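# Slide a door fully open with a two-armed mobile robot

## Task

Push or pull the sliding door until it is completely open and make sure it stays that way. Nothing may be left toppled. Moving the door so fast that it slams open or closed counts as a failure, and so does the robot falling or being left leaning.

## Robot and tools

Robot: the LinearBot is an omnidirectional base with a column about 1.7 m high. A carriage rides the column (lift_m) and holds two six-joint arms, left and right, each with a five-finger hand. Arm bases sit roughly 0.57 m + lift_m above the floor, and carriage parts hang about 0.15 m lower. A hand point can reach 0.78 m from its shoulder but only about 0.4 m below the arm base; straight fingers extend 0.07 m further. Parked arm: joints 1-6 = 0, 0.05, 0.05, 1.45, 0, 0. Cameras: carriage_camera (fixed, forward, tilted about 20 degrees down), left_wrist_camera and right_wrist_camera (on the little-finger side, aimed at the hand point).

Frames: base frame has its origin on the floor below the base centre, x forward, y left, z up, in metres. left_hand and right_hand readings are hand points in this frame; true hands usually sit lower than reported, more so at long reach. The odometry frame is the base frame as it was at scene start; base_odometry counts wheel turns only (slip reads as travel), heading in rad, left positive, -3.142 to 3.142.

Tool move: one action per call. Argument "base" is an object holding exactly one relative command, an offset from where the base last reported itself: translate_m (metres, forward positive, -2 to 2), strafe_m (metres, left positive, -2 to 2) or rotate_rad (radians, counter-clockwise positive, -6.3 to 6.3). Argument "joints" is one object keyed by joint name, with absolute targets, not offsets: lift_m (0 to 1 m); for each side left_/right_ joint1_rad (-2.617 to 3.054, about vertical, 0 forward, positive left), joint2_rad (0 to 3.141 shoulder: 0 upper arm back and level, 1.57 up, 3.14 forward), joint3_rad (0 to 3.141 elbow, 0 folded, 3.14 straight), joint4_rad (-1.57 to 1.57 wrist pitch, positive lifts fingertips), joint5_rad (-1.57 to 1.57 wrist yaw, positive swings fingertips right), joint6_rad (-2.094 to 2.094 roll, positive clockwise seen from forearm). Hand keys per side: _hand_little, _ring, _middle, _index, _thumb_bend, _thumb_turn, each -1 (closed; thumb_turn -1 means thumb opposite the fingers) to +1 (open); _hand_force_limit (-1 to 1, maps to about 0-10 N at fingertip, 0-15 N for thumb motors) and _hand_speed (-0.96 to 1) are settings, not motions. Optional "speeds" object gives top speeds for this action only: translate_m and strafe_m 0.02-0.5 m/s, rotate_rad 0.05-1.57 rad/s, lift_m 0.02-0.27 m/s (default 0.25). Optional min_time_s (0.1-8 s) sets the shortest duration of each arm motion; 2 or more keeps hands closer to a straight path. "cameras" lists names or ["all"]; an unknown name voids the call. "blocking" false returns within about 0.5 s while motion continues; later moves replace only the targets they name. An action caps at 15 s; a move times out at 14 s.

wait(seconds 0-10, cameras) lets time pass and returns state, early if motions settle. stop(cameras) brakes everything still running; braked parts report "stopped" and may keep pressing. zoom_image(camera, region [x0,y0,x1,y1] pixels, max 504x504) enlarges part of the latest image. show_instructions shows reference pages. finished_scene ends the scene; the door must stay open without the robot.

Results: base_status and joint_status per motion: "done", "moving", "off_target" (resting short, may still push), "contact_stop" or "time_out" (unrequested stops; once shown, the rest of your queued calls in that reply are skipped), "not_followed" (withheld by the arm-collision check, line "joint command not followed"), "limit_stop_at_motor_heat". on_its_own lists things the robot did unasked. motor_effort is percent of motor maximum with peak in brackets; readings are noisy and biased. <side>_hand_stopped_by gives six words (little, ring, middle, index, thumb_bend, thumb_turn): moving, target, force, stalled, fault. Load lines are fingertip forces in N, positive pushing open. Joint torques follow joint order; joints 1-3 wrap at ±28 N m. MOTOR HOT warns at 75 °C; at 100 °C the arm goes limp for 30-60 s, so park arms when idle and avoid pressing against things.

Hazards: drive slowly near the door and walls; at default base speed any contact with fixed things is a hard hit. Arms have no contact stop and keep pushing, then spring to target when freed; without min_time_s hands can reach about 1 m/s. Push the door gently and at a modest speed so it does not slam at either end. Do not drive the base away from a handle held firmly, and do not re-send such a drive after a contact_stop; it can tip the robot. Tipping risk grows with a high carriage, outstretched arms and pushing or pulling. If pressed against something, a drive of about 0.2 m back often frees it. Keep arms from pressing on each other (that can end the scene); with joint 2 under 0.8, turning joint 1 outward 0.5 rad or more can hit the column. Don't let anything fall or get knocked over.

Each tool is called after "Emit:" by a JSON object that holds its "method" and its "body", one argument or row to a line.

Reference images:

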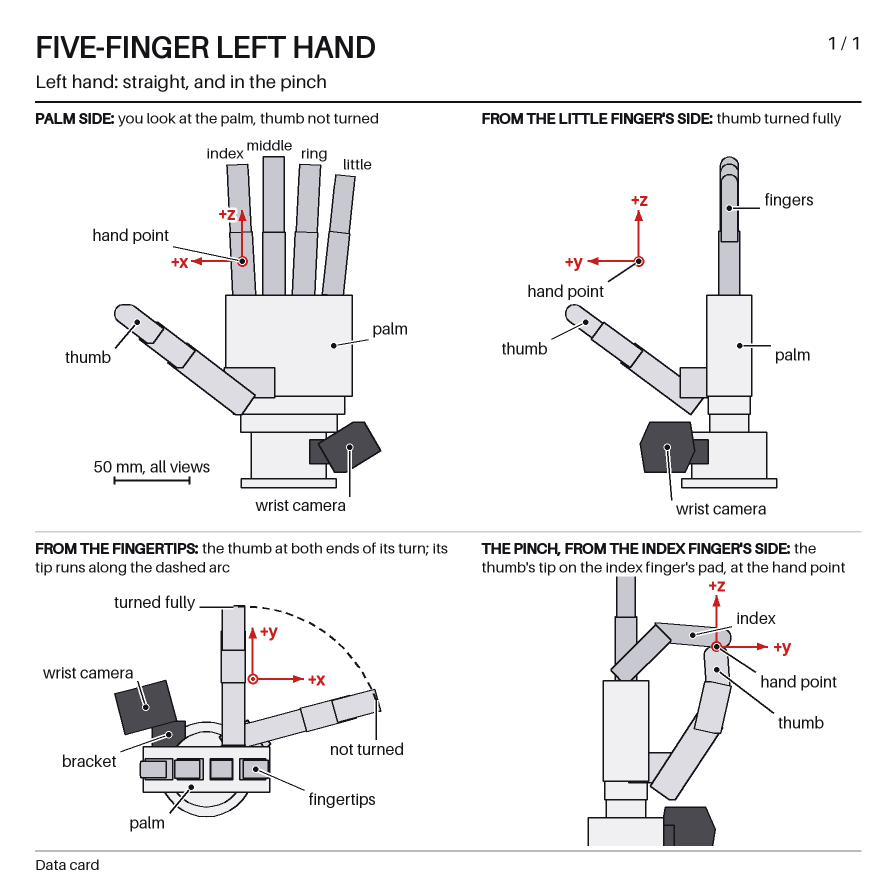

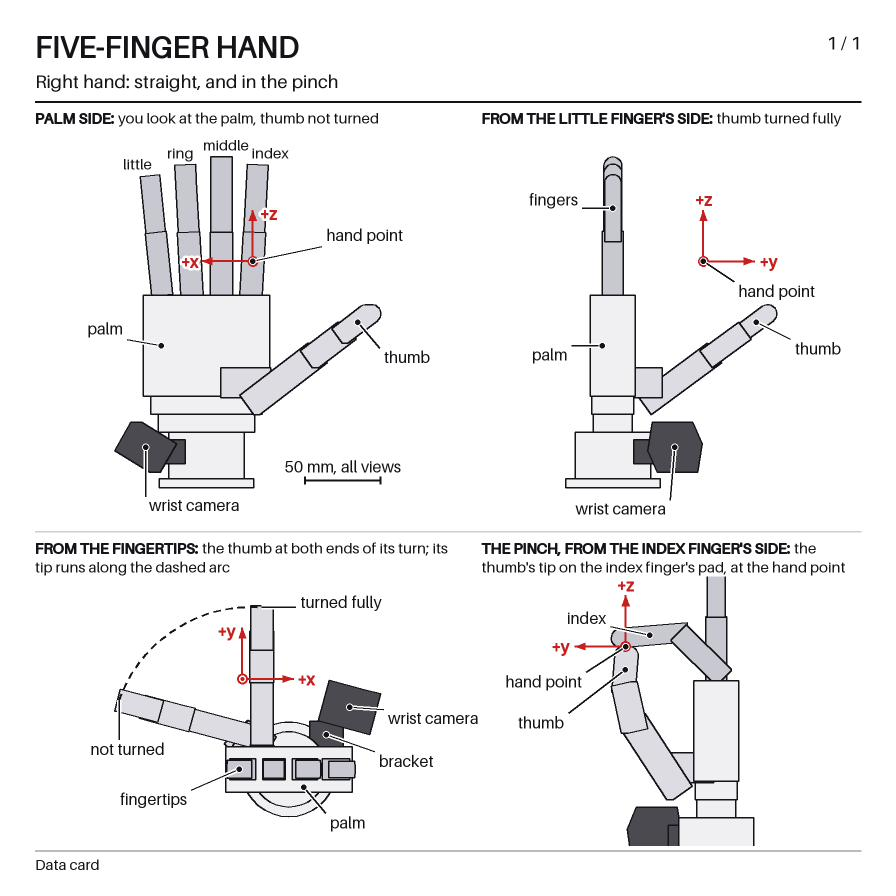

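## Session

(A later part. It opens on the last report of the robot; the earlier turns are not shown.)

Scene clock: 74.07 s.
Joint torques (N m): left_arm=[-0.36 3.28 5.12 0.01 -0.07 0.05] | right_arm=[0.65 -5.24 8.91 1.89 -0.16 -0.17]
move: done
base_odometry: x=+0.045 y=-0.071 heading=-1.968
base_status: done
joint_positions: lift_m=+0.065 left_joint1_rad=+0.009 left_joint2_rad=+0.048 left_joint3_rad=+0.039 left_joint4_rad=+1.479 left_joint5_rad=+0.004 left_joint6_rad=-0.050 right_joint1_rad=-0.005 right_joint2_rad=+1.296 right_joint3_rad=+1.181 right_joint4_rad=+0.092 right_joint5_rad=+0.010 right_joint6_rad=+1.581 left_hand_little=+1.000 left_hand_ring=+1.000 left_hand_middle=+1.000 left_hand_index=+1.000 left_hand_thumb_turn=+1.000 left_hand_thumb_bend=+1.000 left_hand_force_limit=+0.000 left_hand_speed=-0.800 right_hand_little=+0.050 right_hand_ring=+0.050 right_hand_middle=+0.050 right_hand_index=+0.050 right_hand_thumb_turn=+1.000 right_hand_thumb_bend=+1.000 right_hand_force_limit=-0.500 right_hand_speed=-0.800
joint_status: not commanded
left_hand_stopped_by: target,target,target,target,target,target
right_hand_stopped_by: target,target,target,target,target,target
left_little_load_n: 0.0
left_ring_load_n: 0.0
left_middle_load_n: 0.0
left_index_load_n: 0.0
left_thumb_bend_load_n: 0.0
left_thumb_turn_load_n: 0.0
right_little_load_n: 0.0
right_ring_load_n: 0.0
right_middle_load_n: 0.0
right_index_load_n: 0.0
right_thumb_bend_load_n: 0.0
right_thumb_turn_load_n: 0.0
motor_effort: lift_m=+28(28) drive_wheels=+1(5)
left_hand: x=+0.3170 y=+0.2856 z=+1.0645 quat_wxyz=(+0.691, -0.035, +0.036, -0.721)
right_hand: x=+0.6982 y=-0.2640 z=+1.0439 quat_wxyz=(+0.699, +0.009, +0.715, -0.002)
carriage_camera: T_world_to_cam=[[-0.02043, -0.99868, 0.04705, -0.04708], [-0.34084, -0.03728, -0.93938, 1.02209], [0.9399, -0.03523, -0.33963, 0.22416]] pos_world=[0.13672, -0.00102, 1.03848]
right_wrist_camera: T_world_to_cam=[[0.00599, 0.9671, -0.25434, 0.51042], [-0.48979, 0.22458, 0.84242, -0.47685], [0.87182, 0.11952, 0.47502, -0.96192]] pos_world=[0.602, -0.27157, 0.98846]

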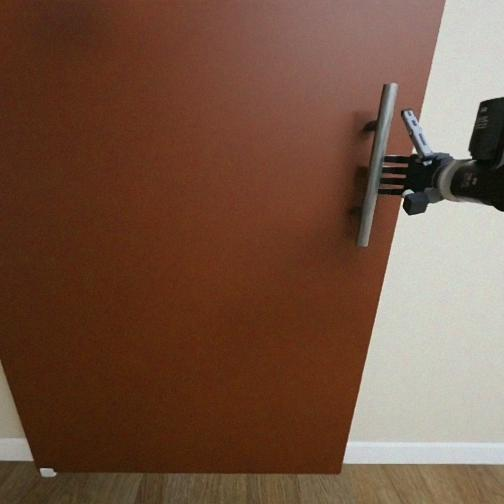

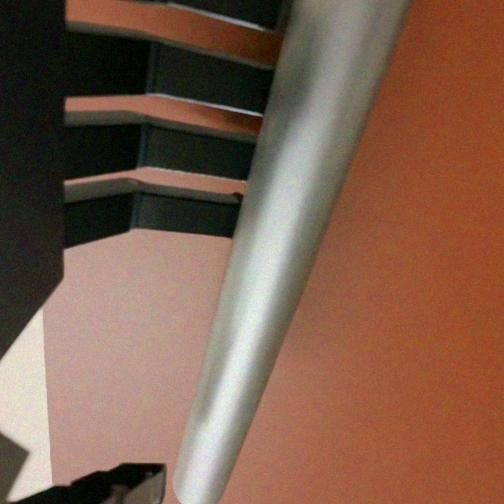

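Emit:
{"method": "move", "body": {
  "joints": {"right_hand_thumb_turn": -1.0},
  "cameras": ["carriage_camera", "right_wrist_camera"]
}}

Emit:
{"method": "zoom_image", "body": {
  "camera": "carriage_camera",
  "region": [320, 60, 500, 240]
}}

Scene clock: 81.10 s.
Joint torques (N m): left_arm=[-0.42 3.3 5.11 0 -0.07 0.06] | right_arm=[0.65 -5.23 8.94 1.9 -0.16 -0.16]
move: done
base_odometry: x=+0.045 y=-0.071 heading=-1.968
base_status: not commanded
joint_positions: lift_m=+0.065 left_joint1_rad=+0.009 left_joint2_rad=+0.048 left_joint3_rad=+0.039 left_joint4_rad=+1.480 left_joint5_rad=+0.004 left_joint6_rad=-0.050 right_joint1_rad=-0.005 right_joint2_rad=+1.296 right_joint3_rad=+1.181 right_joint4_rad=+0.092 right_joint5_rad=+0.010 right_joint6_rad=+1.581 left_hand_little=+1.000 left_hand_ring=+1.000 left_hand_middle=+1.000 left_hand_index=+1.000 left_hand_thumb_turn=+1.000 left_hand_thumb_bend=+1.000 left_hand_force_limit=+0.000 left_hand_speed=-0.800 right_hand_little=+0.050 right_hand_ring=+0.050 right_hand_middle=+0.050 right_hand_index=+0.050 right_hand_thumb_turn=-1.000 right_hand_thumb_bend=+1.000 right_hand_force_limit=-0.500 right_hand_speed=-0.800
joint_status: all done
left_hand_stopped_by: target,target,target,target,target,target
right_hand_stopped_by: target,target,target,target,target,target
left_little_load_n: 0.0
left_ring_load_n: 0.0
left_middle_load_n: 0.0
left_index_load_n: 0.0
left_thumb_bend_load_n: 0.0
left_thumb_turn_load_n: 0.0
right_little_load_n: 0.0
right_ring_load_n: 0.0
right_middle_load_n: 0.0
right_index_load_n: 0.0
right_thumb_bend_load_n: 0.0
right_thumb_turn_load_n: 0.0
motor_effort: lift_m=+28(28) drive_wheels=+0(1)
left_hand: x=+0.3169 y=+0.2856 z=+1.0645 quat_wxyz=(+0.691, -0.035, +0.036, -0.721)
right_hand: x=+0.6982 y=-0.2640 z=+1.0439 quat_wxyz=(+0.699, +0.009, +0.715, -0.002)
carriage_camera: T_world_to_cam=[[-0.02043, -0.99868, 0.04705, -0.04708], [-0.34084, -0.03728, -0.93938, 1.02209], [0.9399, -0.03523, -0.33963, 0.22416]] pos_world=[0.13672, -0.00102, 1.03848]
right_wrist_camera: T_world_to_cam=[[0.00599, 0.9671, -0.25434, 0.51042], [-0.48979, 0.22458, 0.84242, -0.47685], [0.87182, 0.11952, 0.47502, -0.96192]] pos_world=[0.602, -0.27157, 0.98846]

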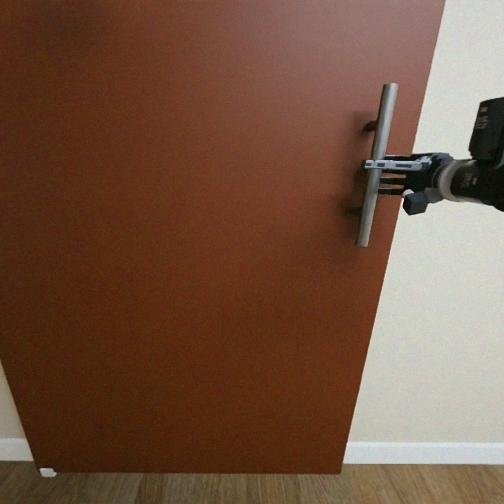

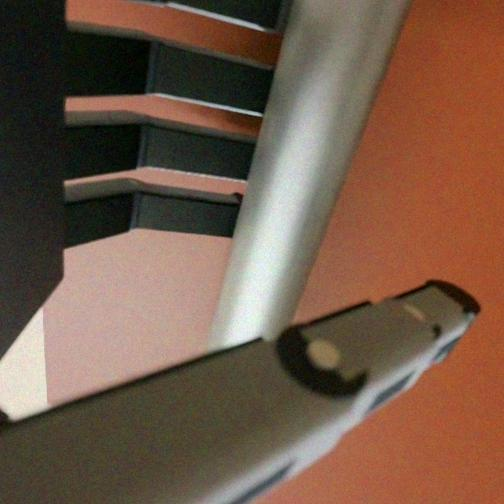

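Scaled by 2.800 from the camera's image (finer frame: 720x720).

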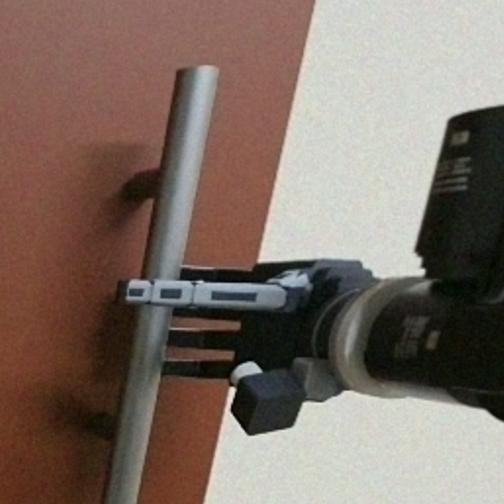

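Emit:
{"method": "move", "body": {
  "base": {"strafe_m": 0.025},
  "speeds": {"strafe_m": 0.03}
}}

Emit:
{"method": "move", "body": {
  "joints": {"right_hand_thumb_bend": -0.9, "right_hand_little": -0.6, "right_hand_ring": -0.6, "right_hand_middle": -0.6, "right_hand_index": -0.6, "right_hand_speed": -0.9},
  "cameras": ["carriage_camera", "right_wrist_camera"]
}}

Emit:
{"method": "zoom_image", "body": {
  "camera": "carriage_camera",
  "region": [320, 60, 500, 240]
}}

Scene clock: 83.97 s.
Joint torques (N m): left_arm=[-0.43 3.36 5.09 0.01 -0.06 0.06] | right_arm=[0.65 -5.23 8.94 1.91 -0.17 -0.14]
move: done
base_odometry: x=+0.068 y=-0.080 heading=-1.967
base_status: done
joint_positions: lift_m=+0.065 left_joint1_rad=+0.009 left_joint2_rad=+0.048 left_joint3_rad=+0.039 left_joint4_rad=+1.480 left_joint5_rad=+0.004 left_joint6_rad=-0.050 right_joint1_rad=-0.005 right_joint2_rad=+1.296 right_joint3_rad=+1.181 right_joint4_rad=+0.090 right_joint5_rad=+0.011 right_joint6_rad=+1.579 left_hand_little=+1.000 left_hand_ring=+1.000 left_hand_middle=+1.000 left_hand_index=+1.000 left_hand_thumb_turn=+1.000 left_hand_thumb_bend=+1.000 left_hand_force_limit=+0.000 left_hand_speed=-0.800 right_hand_little=+0.050 right_hand_ring=+0.050 right_hand_middle=+0.050 right_hand_index=+0.050 right_hand_thumb_turn=-1.000 right_hand_thumb_bend=+1.000 right_hand_force_limit=-0.500 right_hand_speed=-0.800
joint_status: not commanded
left_hand_stopped_by: target,target,target,target,target,target
right_hand_stopped_by: target,target,target,target,target,target
left_little_load_n: 0.0
left_ring_load_n: 0.0
left_middle_load_n: 0.0
left_index_load_n: 0.0
left_thumb_bend_load_n: 0.0
left_thumb_turn_load_n: 0.0
right_little_load_n: 0.0
right_ring_load_n: 0.0
right_middle_load_n: 0.0
right_index_load_n: 0.0
right_thumb_bend_load_n: 0.0
right_thumb_turn_load_n: -0.5
motor_effort: lift_m=+28(28) drive_wheels=-3(8)
left_hand: x=+0.3169 y=+0.2856 z=+1.0645 quat_wxyz=(+0.691, -0.035, +0.036, -0.721)
right_hand: x=+0.6983 y=-0.2641 z=+1.0433 quat_wxyz=(+0.698, +0.009, +0.716, -0.003)
pictures: none

Scene clock: 91.80 s.
Joint torques (N m): left_arm=[-0.42 3.33 5.12 0 -0.07 0.06] | right_arm=[0.65 -5.91 8.95 1.82 -0.17 -0.14]
move: off_target
base_odometry: x=+0.068 y=-0.080 heading=-1.967
base_status: not commanded
joint_positions: lift_m=+0.065 left_joint1_rad=+0.009 left_joint2_rad=+0.048 left_joint3_rad=+0.039 left_joint4_rad=+1.480 left_joint5_rad=+0.004 left_joint6_rad=-0.050 right_joint1_rad=-0.005 right_joint2_rad=+1.302 right_joint3_rad=+1.181 right_joint4_rad=+0.100 right_joint5_rad=+0.012 right_joint6_rad=+1.579 left_hand_little=+1.000 left_hand_ring=+1.000 left_hand_middle=+1.000 left_hand_index=+1.000 left_hand_thumb_turn=+1.000 left_hand_thumb_bend=+1.000 left_hand_force_limit=+0.000 left_hand_speed=-0.800 right_hand_little=-0.014 right_hand_ring=-0.042 right_hand_middle=-0.088 right_hand_index=-0.116 right_hand_thumb_turn=-1.000 right_hand_thumb_bend=+0.047 right_hand_force_limit=-0.500 right_hand_speed=-0.900
joint_status: right_hand_little off_target (ended at -0.014, target -0.600); right_hand_ring off_target (ended at -0.042, target -0.600); right_hand_middle off_target (ended at -0.088, target -0.600); right_hand_index off_target (ended at -0.116, target -0.600); right_hand_thumb_bend off_target (ended at +0.047, target -0.900); the others done
left_hand_stopped_by: target,target,target,target,target,target
right_hand_stopped_by: force,force,force,force,force,target
left_little_load_n: 0.0
left_ring_load_n: 0.5
left_middle_load_n: 0.0
left_index_load_n: 0.0
left_thumb_bend_load_n: 0.0
left_thumb_turn_load_n: 0.0
right_little_load_n: 0.0
right_ring_load_n: 0.0
right_middle_load_n: 1.0
right_index_load_n: 2.5
right_thumb_bend_load_n: 4.0
right_thumb_turn_load_n: 0.0
motor_effort: lift_m=+28(28) drive_wheels=+2(3)
left_hand: x=+0.3169 y=+0.2856 z=+1.0645 quat_wxyz=(+0.691, -0.035, +0.036, -0.721)
right_hand: x=+0.7000 y=-0.2642 z=+1.0430 quat_wxyz=(+0.699, +0.009, +0.715, -0.003)
carriage_camera: T_world_to_cam=[[-0.02043, -0.99868, 0.04705, -0.04708], [-0.34084, -0.03728, -0.93938, 1.02209], [0.9399, -0.03523, -0.33963, 0.22416]] pos_world=[0.13672, -0.00102, 1.03848]
right_wrist_camera: T_world_to_cam=[[0.00766, 0.96669, -0.25582, 0.51061], [-0.49037, 0.22659, 0.84154, -0.47334], [0.87148, 0.119, 0.47578, -0.96368]] pos_world=[0.6038, -0.27167, 0.98746]

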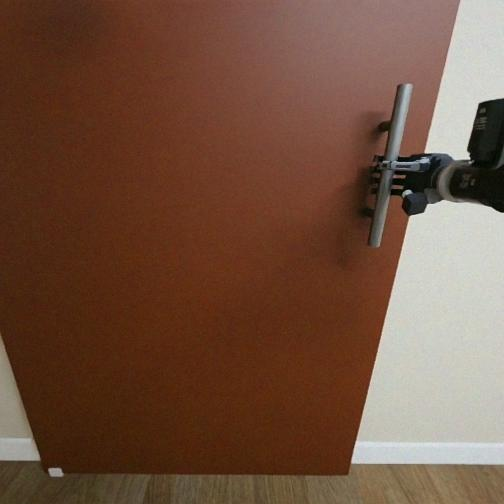

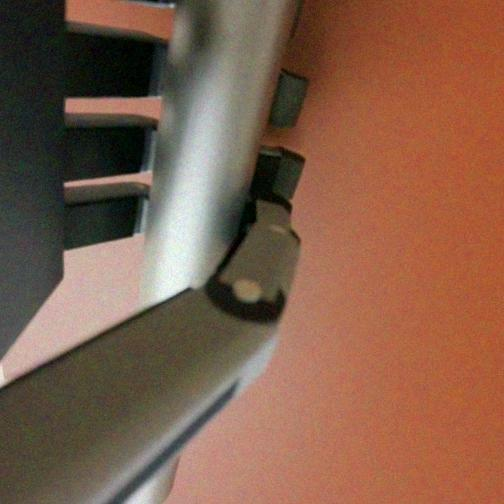

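Scaled by 2.800 from the camera's image (finer frame: 720x720).

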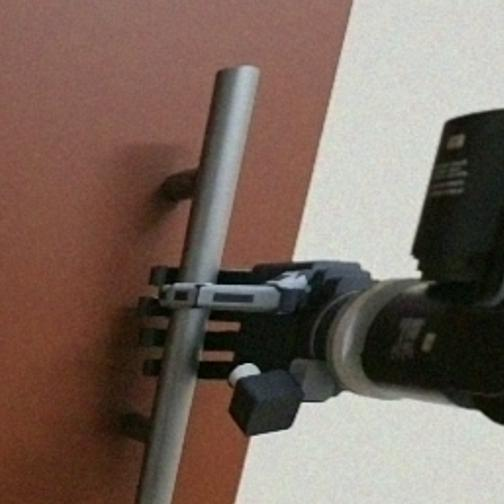

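Emit:
{"method": "move", "body": {
  "base": {"strafe_m": 0.12},
  "speeds": {"strafe_m": 0.05},
  "cameras": ["carriage_camera", "right_wrist_camera"]
}}

Scene clock: 95.60 s.
Joint torques (N m): left_arm=[-0.42 3.33 5.12 0 -0.06 0.05] | right_arm=[4.37 -7.83 8.95 1.56 -1.83 -0.12]
move: done
base_odometry: x=+0.179 y=-0.126 heading=-1.967
base_status: done
joint_positions: lift_m=+0.065 left_joint1_rad=+0.009 left_joint2_rad=+0.048 left_joint3_rad=+0.039 left_joint4_rad=+1.480 left_joint5_rad=+0.004 left_joint6_rad=-0.050 right_joint1_rad=-0.054 right_joint2_rad=+1.321 right_joint3_rad=+1.181 right_joint4_rad=+0.126 right_joint5_rad=+0.173 right_joint6_rad=+1.576 left_hand_little=+1.000 left_hand_ring=+1.000 left_hand_middle=+1.000 left_hand_index=+1.000 left_hand_thumb_turn=+1.000 left_hand_thumb_bend=+1.000 left_hand_force_limit=+0.000 left_hand_speed=-0.800 right_hand_little=-0.014 right_hand_ring=-0.042 right_hand_middle=-0.088 right_hand_index=-0.116 right_hand_thumb_turn=-1.000 right_hand_thumb_bend=+0.046 right_hand_force_limit=-0.500 right_hand_speed=-0.900
joint_status: not commanded
left_hand_stopped_by: target,target,target,target,target,target
right_hand_stopped_by: force,force,force,force,force,target
left_little_load_n: -0.5
left_ring_load_n: 0.0
left_middle_load_n: 0.0
left_index_load_n: 0.0
left_thumb_bend_load_n: 0.0
left_thumb_turn_load_n: 0.0
right_little_load_n: 0.5
right_ring_load_n: 0.0
right_middle_load_n: 0.5
right_index_load_n: 0.5
right_thumb_bend_load_n: 0.0
right_thumb_turn_load_n: 0.0
motor_effort: lift_m=+28(28) drive_wheels=+1(9)
left_hand: x=+0.3168 y=+0.2856 z=+1.0646 quat_wxyz=(+0.691, -0.035, +0.036, -0.721)
right_hand: x=+0.7121 y=-0.3197 z=+1.0414 quat_wxyz=(+0.698, +0.082, +0.707, -0.078)
carriage_camera: T_world_to_cam=[[-0.02043, -0.99868, 0.04705, -0.04708], [-0.34084, -0.03728, -0.93938, 1.02209], [0.9399, -0.03523, -0.33963, 0.22416]] pos_world=[0.13672, -0.00102, 1.03848]
right_wrist_camera: T_world_to_cam=[[0.21054, 0.94212, -0.26092, 0.41684], [-0.43793, 0.32952, 0.83644, -0.45262], [0.87401, -0.06184, 0.48196, -1.03292]] pos_world=[0.6168, -0.30745, 0.98517]

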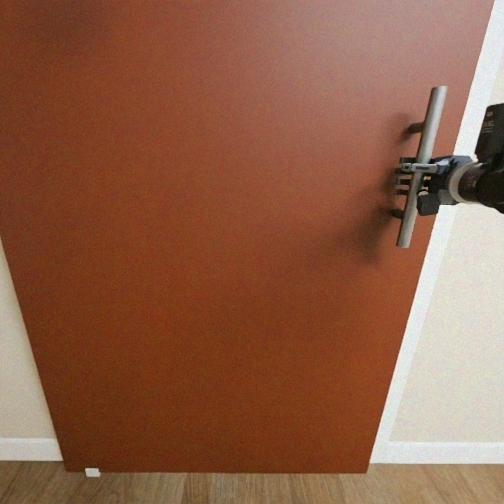

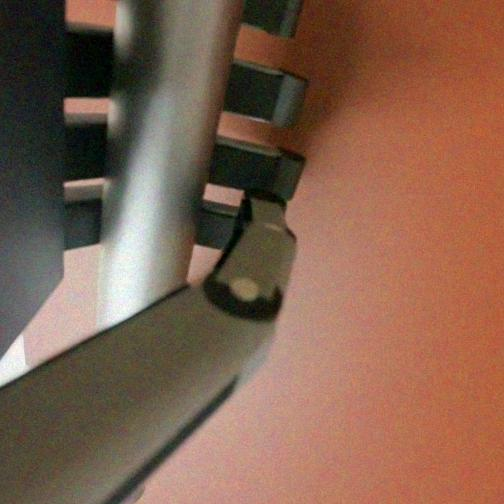

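Emit:
{"method": "move", "body": {
  "base": {"strafe_m": 0.15},
  "speeds": {"strafe_m": 0.06},
  "cameras": ["carriage_camera", "right_wrist_camera"]
}}

Scene clock: 99.73 s.
Joint torques (N m): left_arm=[-0.35 3.32 5.11 -0.01 -0.07 0.06] | right_arm=[4.38 -8.13 8.81 1.57 -1.8 -0.12]
move: done
base_odometry: x=+0.317 y=-0.184 heading=-1.967
base_status: done
joint_positions: lift_m=+0.065 left_joint1_rad=+0.009 left_joint2_rad=+0.048 left_joint3_rad=+0.039 left_joint4_rad=+1.480 left_joint5_rad=+0.004 left_joint6_rad=-0.050 right_joint1_rad=-0.054 right_joint2_rad=+1.323 right_joint3_rad=+1.182 right_joint4_rad=+0.127 right_joint5_rad=+0.172 right_joint6_rad=+1.576 left_hand_little=+1.000 left_hand_ring=+1.000 left_hand_middle=+1.000 left_hand_index=+1.000 left_hand_thumb_turn=+1.000 left_hand_thumb_bend=+1.000 left_hand_force_limit=+0.000 left_hand_speed=-0.800 right_hand_little=-0.014 right_hand_ring=-0.042 right_hand_middle=-0.088 right_hand_index=-0.116 right_hand_thumb_turn=-1.000 right_hand_thumb_bend=+0.046 right_hand_force_limit=-0.500 right_hand_speed=-0.900
joint_status: not commanded
left_hand_stopped_by: target,target,target,target,target,target
right_hand_stopped_by: force,force,force,force,force,target
left_little_load_n: 0.0
left_ring_load_n: 0.0
left_middle_load_n: 0.0
left_index_load_n: 0.0
left_thumb_bend_load_n: 0.0
left_thumb_turn_load_n: 0.0
right_little_load_n: 0.0
right_ring_load_n: 0.5
right_middle_load_n: 0.5
right_index_load_n: 0.5
right_thumb_bend_load_n: 0.0
right_thumb_turn_load_n: -0.5
motor_effort: lift_m=+28(28) drive_wheels=+2(12)
left_hand: x=+0.3168 y=+0.2856 z=+1.0646 quat_wxyz=(+0.691, -0.035, +0.036, -0.721)
right_hand: x=+0.7128 y=-0.3196 z=+1.0413 quat_wxyz=(+0.698, +0.081, +0.707, -0.078)
carriage_camera: T_world_to_cam=[[-0.02043, -0.99868, 0.04705, -0.04708], [-0.34084, -0.03728, -0.93938, 1.02209], [0.9399, -0.03523, -0.33963, 0.22416]] pos_world=[0.13672, -0.00102, 1.03848]
right_wrist_camera: T_world_to_cam=[[0.20975, 0.94231, -0.26088, 0.41708], [-0.43819, 0.32911, 0.83647, -0.45224], [0.87407, -0.06113, 0.48194, -1.03327]] pos_world=[0.6175, -0.30734, 0.98507]

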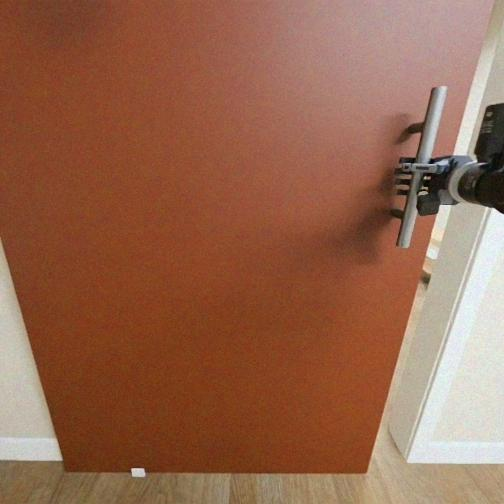

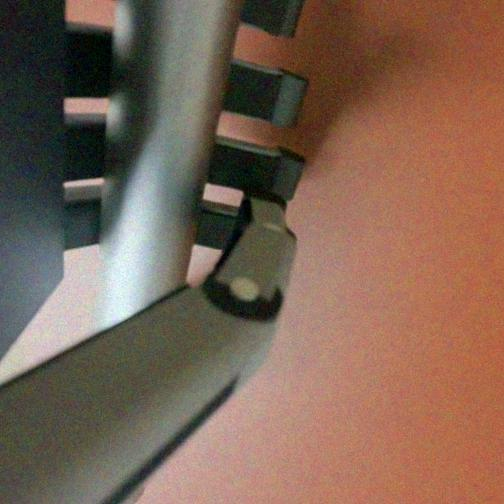

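Emit:
{"method": "move", "body": {
  "base": {"strafe_m": 0.35},
  "speeds": {"strafe_m": 0.07},
  "cameras": ["carriage_camera", "left_wrist_camera"]
}}

Scene clock: 106.80 s.
Joint torques (N m): left_arm=[-0.38 3.28 5.11 0.01 -0.07 0.05] | right_arm=[4.41 -8.47 8.46 1.57 -1.79 -0.12]
move: done
base_odometry: x=+0.640 y=-0.319 heading=-1.967
base_status: done
joint_positions: lift_m=+0.065 left_joint1_rad=+0.009 left_joint2_rad=+0.048 left_joint3_rad=+0.039 left_joint4_rad=+1.480 left_joint5_rad=+0.004 left_joint6_rad=-0.050 right_joint1_rad=-0.054 right_joint2_rad=+1.327 right_joint3_rad=+1.186 right_joint4_rad=+0.126 right_joint5_rad=+0.170 right_joint6_rad=+1.576 left_hand_little=+1.000 left_hand_ring=+1.000 left_hand_middle=+1.000 left_hand_index=+1.000 left_hand_thumb_turn=+1.000 left_hand_thumb_bend=+1.000 left_hand_force_limit=+0.000 left_hand_speed=-0.800 right_hand_little=-0.014 right_hand_ring=-0.042 right_hand_middle=-0.088 right_hand_index=-0.116 right_hand_thumb_turn=-1.000 right_hand_thumb_bend=+0.046 right_hand_force_limit=-0.500 right_hand_speed=-0.900
joint_status: not commanded
left_hand_stopped_by: target,target,target,target,target,target
right_hand_stopped_by: force,force,force,force,force,target
left_little_load_n: -0.5
left_ring_load_n: 0.0
left_middle_load_n: 0.0
left_index_load_n: 0.0
left_thumb_bend_load_n: 0.0
left_thumb_turn_load_n: -0.5
right_little_load_n: 0.5
right_ring_load_n: 0.5
right_middle_load_n: 0.5
right_index_load_n: 0.5
right_thumb_bend_load_n: 0.0
right_thumb_turn_load_n: -0.5
motor_effort: lift_m=+28(28) drive_wheels=+1(12)
left_hand: x=+0.3168 y=+0.2856 z=+1.0646 quat_wxyz=(+0.691, -0.035, +0.036, -0.721)
right_hand: x=+0.7136 y=-0.3192 z=+1.0416 quat_wxyz=(+0.698, +0.081, +0.707, -0.077)
carriage_camera: T_world_to_cam=[[-0.02043, -0.99868, 0.04705, -0.04708], [-0.34084, -0.03728, -0.93938, 1.02209], [0.9399, -0.03523, -0.33963, 0.22416]] pos_world=[0.13672, -0.00102, 1.03848]
left_wrist_camera: T_world_to_cam=[[-0.95322, -0.28802, 0.09174, 0.28703], [0.19626, -0.82053, -0.53686, 0.74319], [0.2299, -0.49374, 0.83867, -0.70834]] pos_world=[0.2906, 0.34275, 0.96671]

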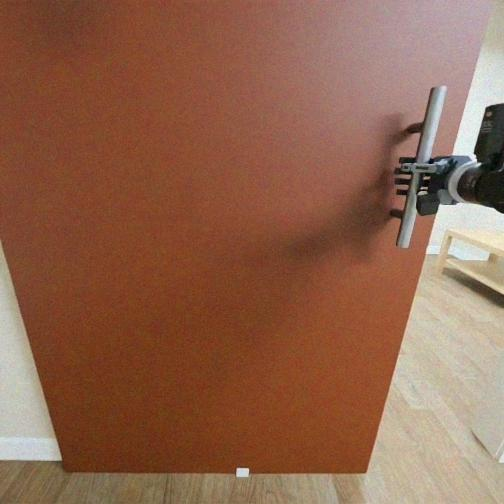

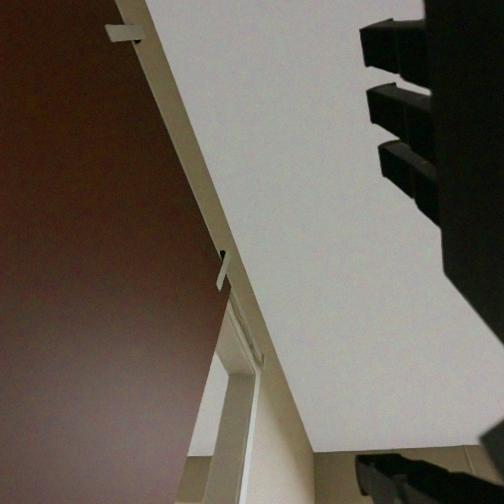

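Emit:
{"method": "move", "body": {
  "base": {"strafe_m": 0.2},
  "speeds": {"strafe_m": 0.06},
  "cameras": ["carriage_camera"]
}}

Scene clock: 111.93 s.
Joint torques (N m): left_arm=[-0.38 3.29 5.14 0 -0.06 0.05] | right_arm=[4.41 -8.85 8.25 1.54 -1.81 -0.13]
move: done
base_odometry: x=+0.825 y=-0.395 heading=-1.967
base_status: done
joint_positions: lift_m=+0.065 left_joint1_rad=+0.009 left_joint2_rad=+0.048 left_joint3_rad=+0.039 left_joint4_rad=+1.480 left_joint5_rad=+0.004 left_joint6_rad=-0.050 right_joint1_rad=-0.055 right_joint2_rad=+1.330 right_joint3_rad=+1.189 right_joint4_rad=+0.127 right_joint5_rad=+0.172 right_joint6_rad=+1.578 left_hand_little=+1.000 left_hand_ring=+1.000 left_hand_middle=+1.000 left_hand_index=+1.000 left_hand_thumb_turn=+1.000 left_hand_thumb_bend=+1.000 left_hand_force_limit=+0.000 left_hand_speed=-0.800 right_hand_little=-0.014 right_hand_ring=-0.042 right_hand_middle=-0.088 right_hand_index=-0.116 right_hand_thumb_turn=-1.000 right_hand_thumb_bend=+0.046 right_hand_force_limit=-0.500 right_hand_speed=-0.900
joint_status: not commanded
left_hand_stopped_by: target,target,target,target,target,target
right_hand_stopped_by: force,force,force,force,force,target
left_little_load_n: 0.0
left_ring_load_n: 0.0
left_middle_load_n: 0.0
left_index_load_n: 0.0
left_thumb_bend_load_n: 0.0
left_thumb_turn_load_n: 0.0
right_little_load_n: 0.5
right_ring_load_n: 0.0
right_middle_load_n: 0.5
right_index_load_n: 1.0
right_thumb_bend_load_n: 0.0
right_thumb_turn_load_n: -0.5
motor_effort: lift_m=+28(28) drive_wheels=+2(11)
left_hand: x=+0.3168 y=+0.2856 z=+1.0646 quat_wxyz=(+0.691, -0.035, +0.036, -0.721)
right_hand: x=+0.7146 y=-0.3201 z=+1.0416 quat_wxyz=(+0.698, +0.082, +0.707, -0.078)
carriage_camera: T_world_to_cam=[[-0.02043, -0.99868, 0.04705, -0.04708], [-0.34084, -0.03728, -0.93938, 1.02209], [0.9399, -0.03523, -0.33963, 0.22416]] pos_world=[0.13672, -0.00102, 1.03848]

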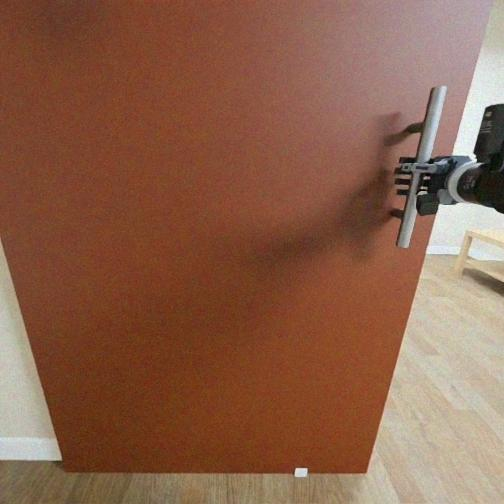

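Emit:
{"method": "move", "body": {
  "base": {"strafe_m": 0.07},
  "speeds": {"strafe_m": 0.03},
  "cameras": ["carriage_camera"]
}}

Scene clock: 115.30 s.
Joint torques (N m): left_arm=[-0.43 3.32 5.07 0.02 -0.07 0.06] | right_arm=[5.16 -9.13 8.27 1.52 -2.05 -0.13]
move: done
base_odometry: x=+0.889 y=-0.422 heading=-1.967
base_status: done
joint_positions: lift_m=+0.065 left_joint1_rad=+0.009 left_joint2_rad=+0.048 left_joint3_rad=+0.039 left_joint4_rad=+1.480 left_joint5_rad=+0.004 left_joint6_rad=-0.050 right_joint1_rad=-0.064 right_joint2_rad=+1.333 right_joint3_rad=+1.189 right_joint4_rad=+0.131 right_joint5_rad=+0.201 right_joint6_rad=+1.578 left_hand_little=+1.000 left_hand_ring=+1.000 left_hand_middle=+1.000 left_hand_index=+1.000 left_hand_thumb_turn=+1.000 left_hand_thumb_bend=+1.000 left_hand_force_limit=+0.000 left_hand_speed=-0.800 right_hand_little=-0.014 right_hand_ring=-0.042 right_hand_middle=-0.088 right_hand_index=-0.116 right_hand_thumb_turn=-1.000 right_hand_thumb_bend=+0.046 right_hand_force_limit=-0.500 right_hand_speed=-0.900
joint_status: not commanded
left_hand_stopped_by: target,target,target,target,target,target
right_hand_stopped_by: force,force,force,force,force,target
left_little_load_n: 0.0
left_ring_load_n: 0.0
left_middle_load_n: 0.0
left_index_load_n: 0.0
left_thumb_bend_load_n: 0.0
left_thumb_turn_load_n: 0.0
right_little_load_n: 0.5
right_ring_load_n: 0.0
right_middle_load_n: 0.5
right_index_load_n: 1.0
right_thumb_bend_load_n: 0.0
right_thumb_turn_load_n: -0.5
motor_effort: lift_m=+28(28) drive_wheels=+2(11)
left_hand: x=+0.3169 y=+0.2856 z=+1.0645 quat_wxyz=(+0.691, -0.035, +0.036, -0.721)
right_hand: x=+0.7156 y=-0.3308 z=+1.0413 quat_wxyz=(+0.696, +0.096, +0.705, -0.092)
carriage_camera: T_world_to_cam=[[-0.02043, -0.99868, 0.04705, -0.04708], [-0.34084, -0.03728, -0.93938, 1.02209], [0.9399, -0.03523, -0.33963, 0.22416]] pos_world=[0.13672, -0.00102, 1.03848]

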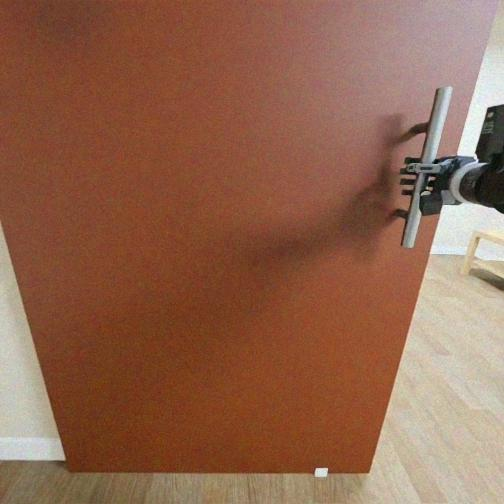

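Emit:
{"method": "move", "body": {
  "base": {"strafe_m": 0.03},
  "speeds": {"strafe_m": 0.02},
  "cameras": ["carriage_camera"]
}}

Emit:
{"method": "zoom_image", "body": {
  "camera": "carriage_camera",
  "region": [280, 400, 400, 504]
}}

Scene clock: 118.13 s.
Joint torques (N m): left_arm=[-0.42 3.33 5.08 0 -0.08 0.07] | right_arm=[5.46 -9.29 8.25 1.48 -2.21 -0.14]
move: done
base_odometry: x=+0.917 y=-0.434 heading=-1.967
base_status: done
joint_positions: lift_m=+0.065 left_joint1_rad=+0.009 left_joint2_rad=+0.048 left_joint3_rad=+0.039 left_joint4_rad=+1.479 left_joint5_rad=+0.004 left_joint6_rad=-0.050 right_joint1_rad=-0.068 right_joint2_rad=+1.334 right_joint3_rad=+1.189 right_joint4_rad=+0.135 right_joint5_rad=+0.212 right_joint6_rad=+1.578 left_hand_little=+1.000 left_hand_ring=+1.000 left_hand_middle=+1.000 left_hand_index=+1.000 left_hand_thumb_turn=+1.000 left_hand_thumb_bend=+1.000 left_hand_force_limit=+0.000 left_hand_speed=-0.800 right_hand_little=-0.014 right_hand_ring=-0.042 right_hand_middle=-0.088 right_hand_index=-0.116 right_hand_thumb_turn=-1.000 right_hand_thumb_bend=+0.046 right_hand_force_limit=-0.500 right_hand_speed=-0.900
joint_status: not commanded
left_hand_stopped_by: target,target,target,target,target,target
right_hand_stopped_by: force,force,force,force,force,target
left_little_load_n: 0.0
left_ring_load_n: 0.0
left_middle_load_n: 0.0
left_index_load_n: 0.0
left_thumb_bend_load_n: 0.0
left_thumb_turn_load_n: 0.0
right_little_load_n: 1.0
right_ring_load_n: 0.0
right_middle_load_n: 1.0
right_index_load_n: 2.0
right_thumb_bend_load_n: 0.0
right_thumb_turn_load_n: 0.0
motor_effort: lift_m=+28(28) drive_wheels=+2(10)
left_hand: x=+0.3170 y=+0.2856 z=+1.0645 quat_wxyz=(+0.691, -0.035, +0.036, -0.721)
right_hand: x=+0.7158 y=-0.3348 z=+1.0419 quat_wxyz=(+0.697, +0.101, +0.704, -0.096)
carriage_camera: T_world_to_cam=[[-0.02043, -0.99868, 0.04705, -0.04708], [-0.34084, -0.03728, -0.93938, 1.02209], [0.9399, -0.03523, -0.33963, 0.22416]] pos_world=[0.13672, -0.00102, 1.03848]

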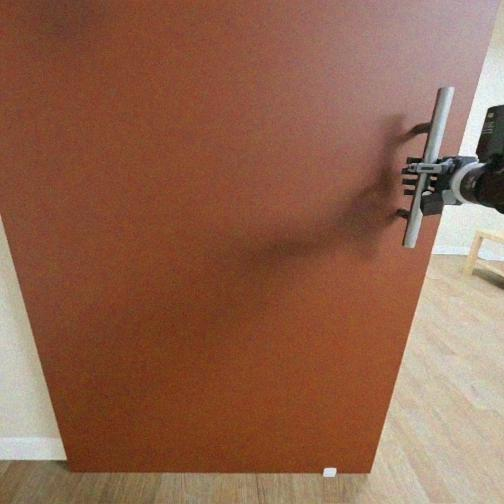

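Scaled by 4.200 from the camera's image (finer frame: 720x720).

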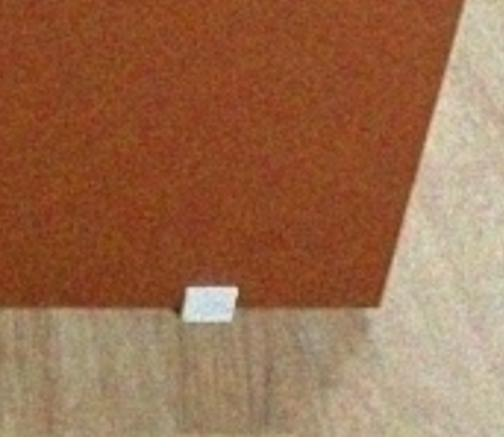

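Emit:
{"method": "move", "body": {
  "base": {"strafe_m": 0.05},
  "speeds": {"strafe_m": 0.03},
  "cameras": ["carriage_camera", "left_wrist_camera"]
}}

Emit:
{"method": "zoom_image", "body": {
  "camera": "carriage_camera",
  "region": [280, 400, 400, 504]
}}

Scene clock: 120.87 s.
Joint torques (N m): left_arm=[-0.42 3.33 5.12 0.04 -0.06 0.05] | right_arm=[5.27 -9.36 8.27 1.48 -2.09 -0.14]
move: done
base_odometry: x=+0.963 y=-0.453 heading=-1.967
base_status: done
joint_positions: lift_m=+0.065 left_joint1_rad=+0.009 left_joint2_rad=+0.048 left_joint3_rad=+0.039 left_joint4_rad=+1.480 left_joint5_rad=+0.004 left_joint6_rad=-0.050 right_joint1_rad=-0.065 right_joint2_rad=+1.335 right_joint3_rad=+1.189 right_joint4_rad=+0.135 right_joint5_rad=+0.203 right_joint6_rad=+1.578 left_hand_little=+1.000 left_hand_ring=+1.000 left_hand_middle=+1.000 left_hand_index=+1.000 left_hand_thumb_turn=+1.000 left_hand_thumb_bend=+1.000 left_hand_force_limit=+0.000 left_hand_speed=-0.800 right_hand_little=-0.014 right_hand_ring=-0.042 right_hand_middle=-0.088 right_hand_index=-0.116 right_hand_thumb_turn=-1.000 right_hand_thumb_bend=+0.046 right_hand_force_limit=-0.500 right_hand_speed=-0.900
joint_status: not commanded
left_hand_stopped_by: target,target,target,target,target,target
right_hand_stopped_by: force,force,force,force,force,target
left_little_load_n: 0.0
left_ring_load_n: 0.0
left_middle_load_n: 0.0
left_index_load_n: 0.0
left_thumb_bend_load_n: 0.0
left_thumb_turn_load_n: 0.0
right_little_load_n: 0.5
right_ring_load_n: 0.0
right_middle_load_n: 1.0
right_index_load_n: 1.0
right_thumb_bend_load_n: 0.0
right_thumb_turn_load_n: 0.5
motor_effort: lift_m=+28(28) drive_wheels=+1(12)
left_hand: x=+0.3169 y=+0.2856 z=+1.0645 quat_wxyz=(+0.691, -0.035, +0.036, -0.721)
right_hand: x=+0.7161 y=-0.3318 z=+1.0414 quat_wxyz=(+0.697, +0.097, +0.704, -0.092)
carriage_camera: T_world_to_cam=[[-0.02043, -0.99868, 0.04705, -0.04708], [-0.34084, -0.03728, -0.93938, 1.02209], [0.9399, -0.03523, -0.33963, 0.22416]] pos_world=[0.13672, -0.00102, 1.03848]
left_wrist_camera: T_world_to_cam=[[-0.95319, -0.28801, 0.09209, 0.28669], [0.19604, -0.82053, -0.53693, 0.74328], [0.2302, -0.49374, 0.83858, -0.70825]] pos_world=[0.2906, 0.34275, 0.96662]

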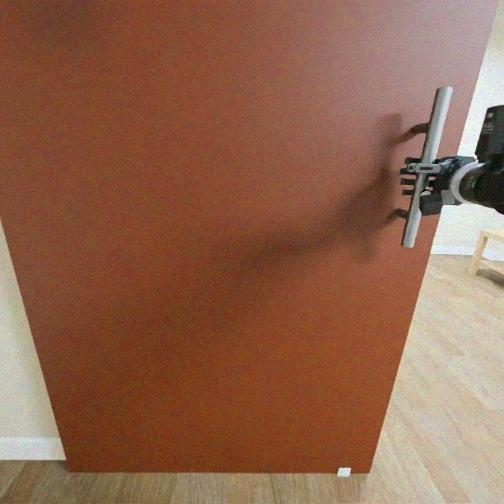

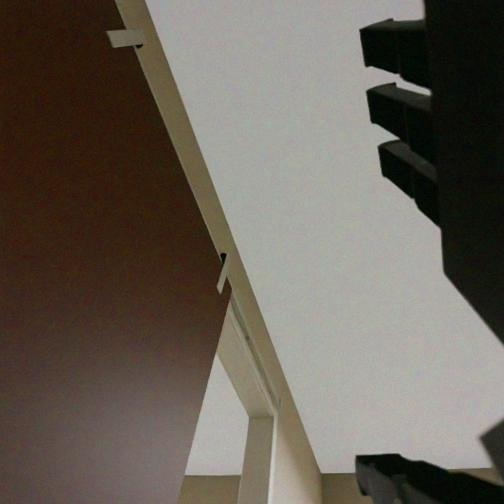

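Scaled by 4.200 from the camera's image (finer frame: 720x720).

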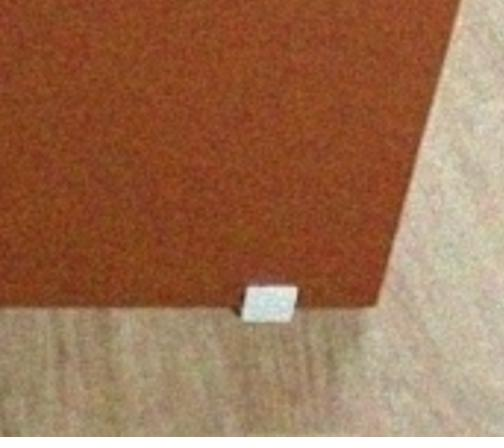

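Emit:
{"method": "move", "body": {
  "base": {"strafe_m": 0.03},
  "speeds": {"strafe_m": 0.03},
  "cameras": ["carriage_camera"]
}}

Emit:
{"method": "zoom_image", "body": {
  "camera": "carriage_camera",
  "region": [280, 400, 400, 504]
}}

Scene clock: 123.17 s.
Joint torques (N m): left_arm=[-0.47 3.3 5.11 -0.01 -0.06 0.06] | right_arm=[5.26 -9.58 8.27 1.44 -2.08 -0.14]
move: done
base_odometry: x=+0.991 y=-0.464 heading=-1.967
base_status: done
joint_positions: lift_m=+0.065 left_joint1_rad=+0.009 left_joint2_rad=+0.048 left_joint3_rad=+0.039 left_joint4_rad=+1.479 left_joint5_rad=+0.004 left_joint6_rad=-0.050 right_joint1_rad=-0.066 right_joint2_rad=+1.336 right_joint3_rad=+1.189 right_joint4_rad=+0.137 right_joint5_rad=+0.204 right_joint6_rad=+1.578 left_hand_little=+1.000 left_hand_ring=+1.000 left_hand_middle=+1.000 left_hand_index=+1.000 left_hand_thumb_turn=+1.000 left_hand_thumb_bend=+1.000 left_hand_force_limit=+0.000 left_hand_speed=-0.800 right_hand_little=-0.014 right_hand_ring=-0.042 right_hand_middle=-0.088 right_hand_index=-0.116 right_hand_thumb_turn=-1.000 right_hand_thumb_bend=+0.046 right_hand_force_limit=-0.500 right_hand_speed=-0.900
joint_status: not commanded
left_hand_stopped_by: target,target,target,target,target,target
right_hand_stopped_by: force,force,force,force,force,target
left_little_load_n: 0.0
left_ring_load_n: 0.0
left_middle_load_n: 0.0
left_index_load_n: 0.0
left_thumb_bend_load_n: 0.0
left_thumb_turn_load_n: 0.0
right_little_load_n: 0.5
right_ring_load_n: 0.0
right_middle_load_n: 0.5
right_index_load_n: 1.0
right_thumb_bend_load_n: 0.0
right_thumb_turn_load_n: 0.0
motor_effort: lift_m=+28(28) drive_wheels=+1(12)
left_hand: x=+0.3170 y=+0.2856 z=+1.0645 quat_wxyz=(+0.691, -0.035, +0.036, -0.721)
right_hand: x=+0.7164 y=-0.3324 z=+1.0414 quat_wxyz=(+0.697, +0.098, +0.704, -0.093)
carriage_camera: T_world_to_cam=[[-0.02043, -0.99868, 0.04705, -0.04708], [-0.34084, -0.03728, -0.93938, 1.02209], [0.9399, -0.03523, -0.33963, 0.22416]] pos_world=[0.13672, -0.00102, 1.03848]

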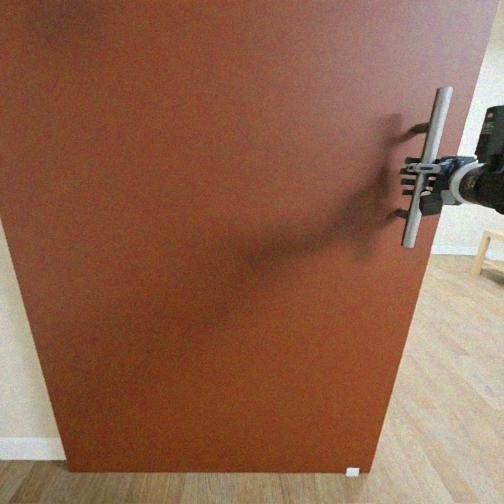

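Scaled by 4.200 from the camera's image (finer frame: 720x720).

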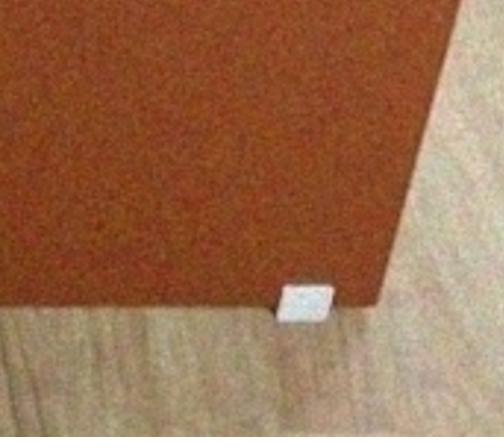

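Emit:
{"method": "move", "body": {
  "base": {"strafe_m": 0.03},
  "speeds": {"strafe_m": 0.02},
  "cameras": ["carriage_camera"]
}}

Emit:
{"method": "zoom_image", "body": {
  "camera": "carriage_camera",
  "region": [280, 400, 400, 504]
}}

Scene clock: 125.87 s.
Joint torques (N m): left_arm=[-0.43 3.28 5.07 0.01 -0.06 0.06] | right_arm=[5.5 -9.58 8.25 1.43 -2.21 -0.15]
move: done
base_odometry: x=+1.019 y=-0.475 heading=-1.967
base_status: done
joint_positions: lift_m=+0.065 left_joint1_rad=+0.009 left_joint2_rad=+0.048 left_joint3_rad=+0.039 left_joint4_rad=+1.479 left_joint5_rad=+0.004 left_joint6_rad=-0.050 right_joint1_rad=-0.069 right_joint2_rad=+1.337 right_joint3_rad=+1.189 right_joint4_rad=+0.140 right_joint5_rad=+0.212 right_joint6_rad=+1.579 left_hand_little=+1.000 left_hand_ring=+1.000 left_hand_middle=+1.000 left_hand_index=+1.000 left_hand_thumb_turn=+1.000 left_hand_thumb_bend=+1.000 left_hand_force_limit=+0.000 left_hand_speed=-0.800 right_hand_little=-0.014 right_hand_ring=-0.042 right_hand_middle=-0.088 right_hand_index=-0.116 right_hand_thumb_turn=-1.000 right_hand_thumb_bend=+0.046 right_hand_force_limit=-0.500 right_hand_speed=-0.900
joint_status: not commanded
left_hand_stopped_by: target,target,target,target,target,target
right_hand_stopped_by: force,force,force,force,force,target
left_little_load_n: 0.0
left_ring_load_n: 0.0
left_middle_load_n: 0.0
left_index_load_n: 0.0
left_thumb_bend_load_n: 0.0
left_thumb_turn_load_n: 0.0
right_little_load_n: 0.5
right_ring_load_n: 0.5
right_middle_load_n: 1.0
right_index_load_n: 2.0
right_thumb_bend_load_n: 0.0
right_thumb_turn_load_n: 0.0
motor_effort: lift_m=+28(28) drive_wheels=+2(9)
left_hand: x=+0.3170 y=+0.2856 z=+1.0645 quat_wxyz=(+0.691, -0.035, +0.036, -0.721)
right_hand: x=+0.7165 y=-0.3353 z=+1.0420 quat_wxyz=(+0.698, +0.102, +0.703, -0.097)
carriage_camera: T_world_to_cam=[[-0.02043, -0.99868, 0.04705, -0.04708], [-0.34084, -0.03728, -0.93938, 1.02209], [0.9399, -0.03523, -0.33963, 0.22416]] pos_world=[0.13672, -0.00102, 1.03848]

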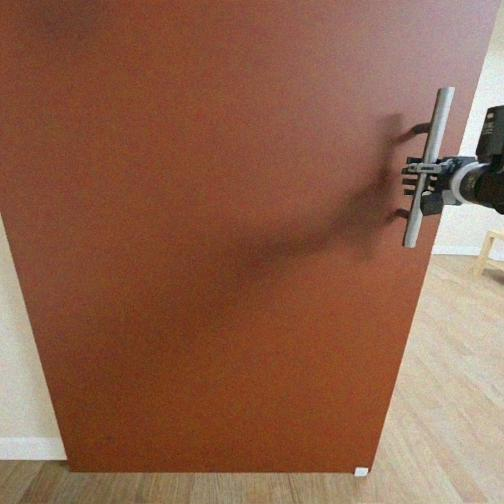

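Scaled by 4.200 from the camera's image (finer frame: 720x720).

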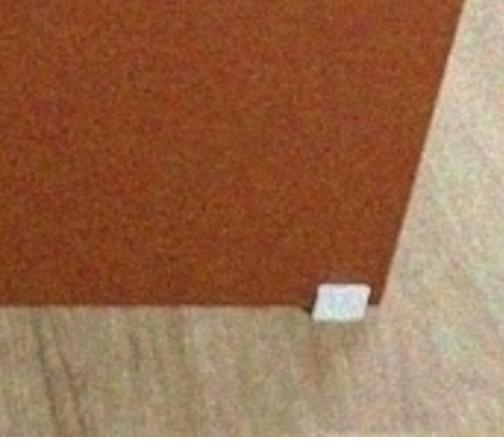

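Emit:
{"method": "move", "body": {
  "base": {"strafe_m": 0.025},
  "speeds": {"strafe_m": 0.02},
  "cameras": ["carriage_camera", "left_wrist_camera"]
}}

Emit:
{"method": "zoom_image", "body": {
  "camera": "carriage_camera",
  "region": [280, 400, 400, 504]
}}

Scene clock: 128.23 s.
Joint torques (N m): left_arm=[-0.38 3.33 5.11 0.02 -0.07 0.06] | right_arm=[6.41 -10.39 8.27 1.28 -2.64 -0.14]
move: done
base_odometry: x=+1.042 y=-0.485 heading=-1.967
base_status: done
joint_positions: lift_m=+0.065 left_joint1_rad=+0.009 left_joint2_rad=+0.048 left_joint3_rad=+0.039 left_joint4_rad=+1.479 left_joint5_rad=+0.004 left_joint6_rad=-0.050 right_joint1_rad=-0.081 right_joint2_rad=+1.344 right_joint3_rad=+1.189 right_joint4_rad=+0.153 right_joint5_rad=+0.253 right_joint6_rad=+1.579 left_hand_little=+1.000 left_hand_ring=+1.000 left_hand_middle=+1.000 left_hand_index=+1.000 left_hand_thumb_turn=+1.000 left_hand_thumb_bend=+1.000 left_hand_force_limit=+0.000 left_hand_speed=-0.800 right_hand_little=-0.014 right_hand_ring=-0.042 right_hand_middle=-0.088 right_hand_index=-0.116 right_hand_thumb_turn=-1.000 right_hand_thumb_bend=+0.046 right_hand_force_limit=-0.500 right_hand_speed=-0.900
joint_status: not commanded
left_hand_stopped_by: target,target,target,target,target,target
right_hand_stopped_by: force,force,force,force,force,target
left_little_load_n: 0.0
left_ring_load_n: 0.0
left_middle_load_n: 0.0
left_index_load_n: 0.0
left_thumb_bend_load_n: 0.0
left_thumb_turn_load_n: 0.0
right_little_load_n: 1.0
right_ring_load_n: 0.5
right_middle_load_n: 2.0
right_index_load_n: 3.5
right_thumb_bend_load_n: 0.0
right_thumb_turn_load_n: 0.0
motor_effort: lift_m=+28(28) drive_wheels=+3(10)
left_hand: x=+0.3170 y=+0.2856 z=+1.0645 quat_wxyz=(+0.691, -0.035, +0.036, -0.721)
right_hand: x=+0.7181 y=-0.3495 z=+1.0420 quat_wxyz=(+0.697, +0.120, +0.698, -0.115)
carriage_camera: T_world_to_cam=[[-0.02043, -0.99868, 0.04705, -0.04708], [-0.34084, -0.03728, -0.93938, 1.02209], [0.9399, -0.03523, -0.33963, 0.22416]] pos_world=[0.13672, -0.00102, 1.03848]
left_wrist_camera: T_world_to_cam=[[-0.95316, -0.288, 0.09244, 0.28644], [0.19584, -0.82053, -0.53701, 0.74339], [0.23051, -0.49375, 0.8385, -0.70828]] pos_world=[0.2907, 0.34275, 0.96662]

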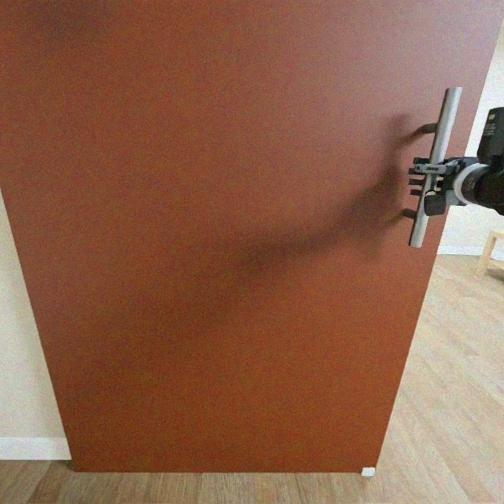

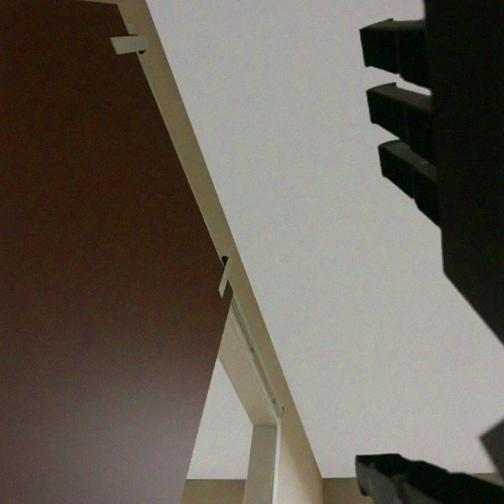

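Scaled by 4.200 from the camera's image (finer frame: 720x720).

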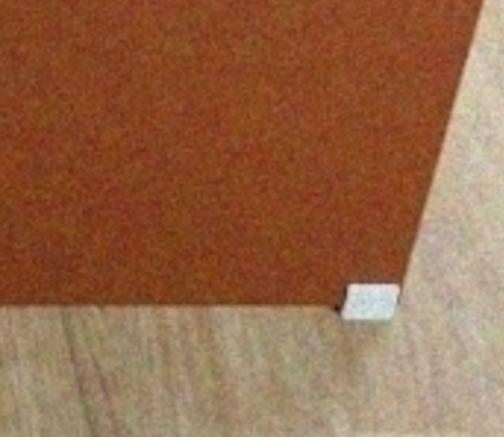

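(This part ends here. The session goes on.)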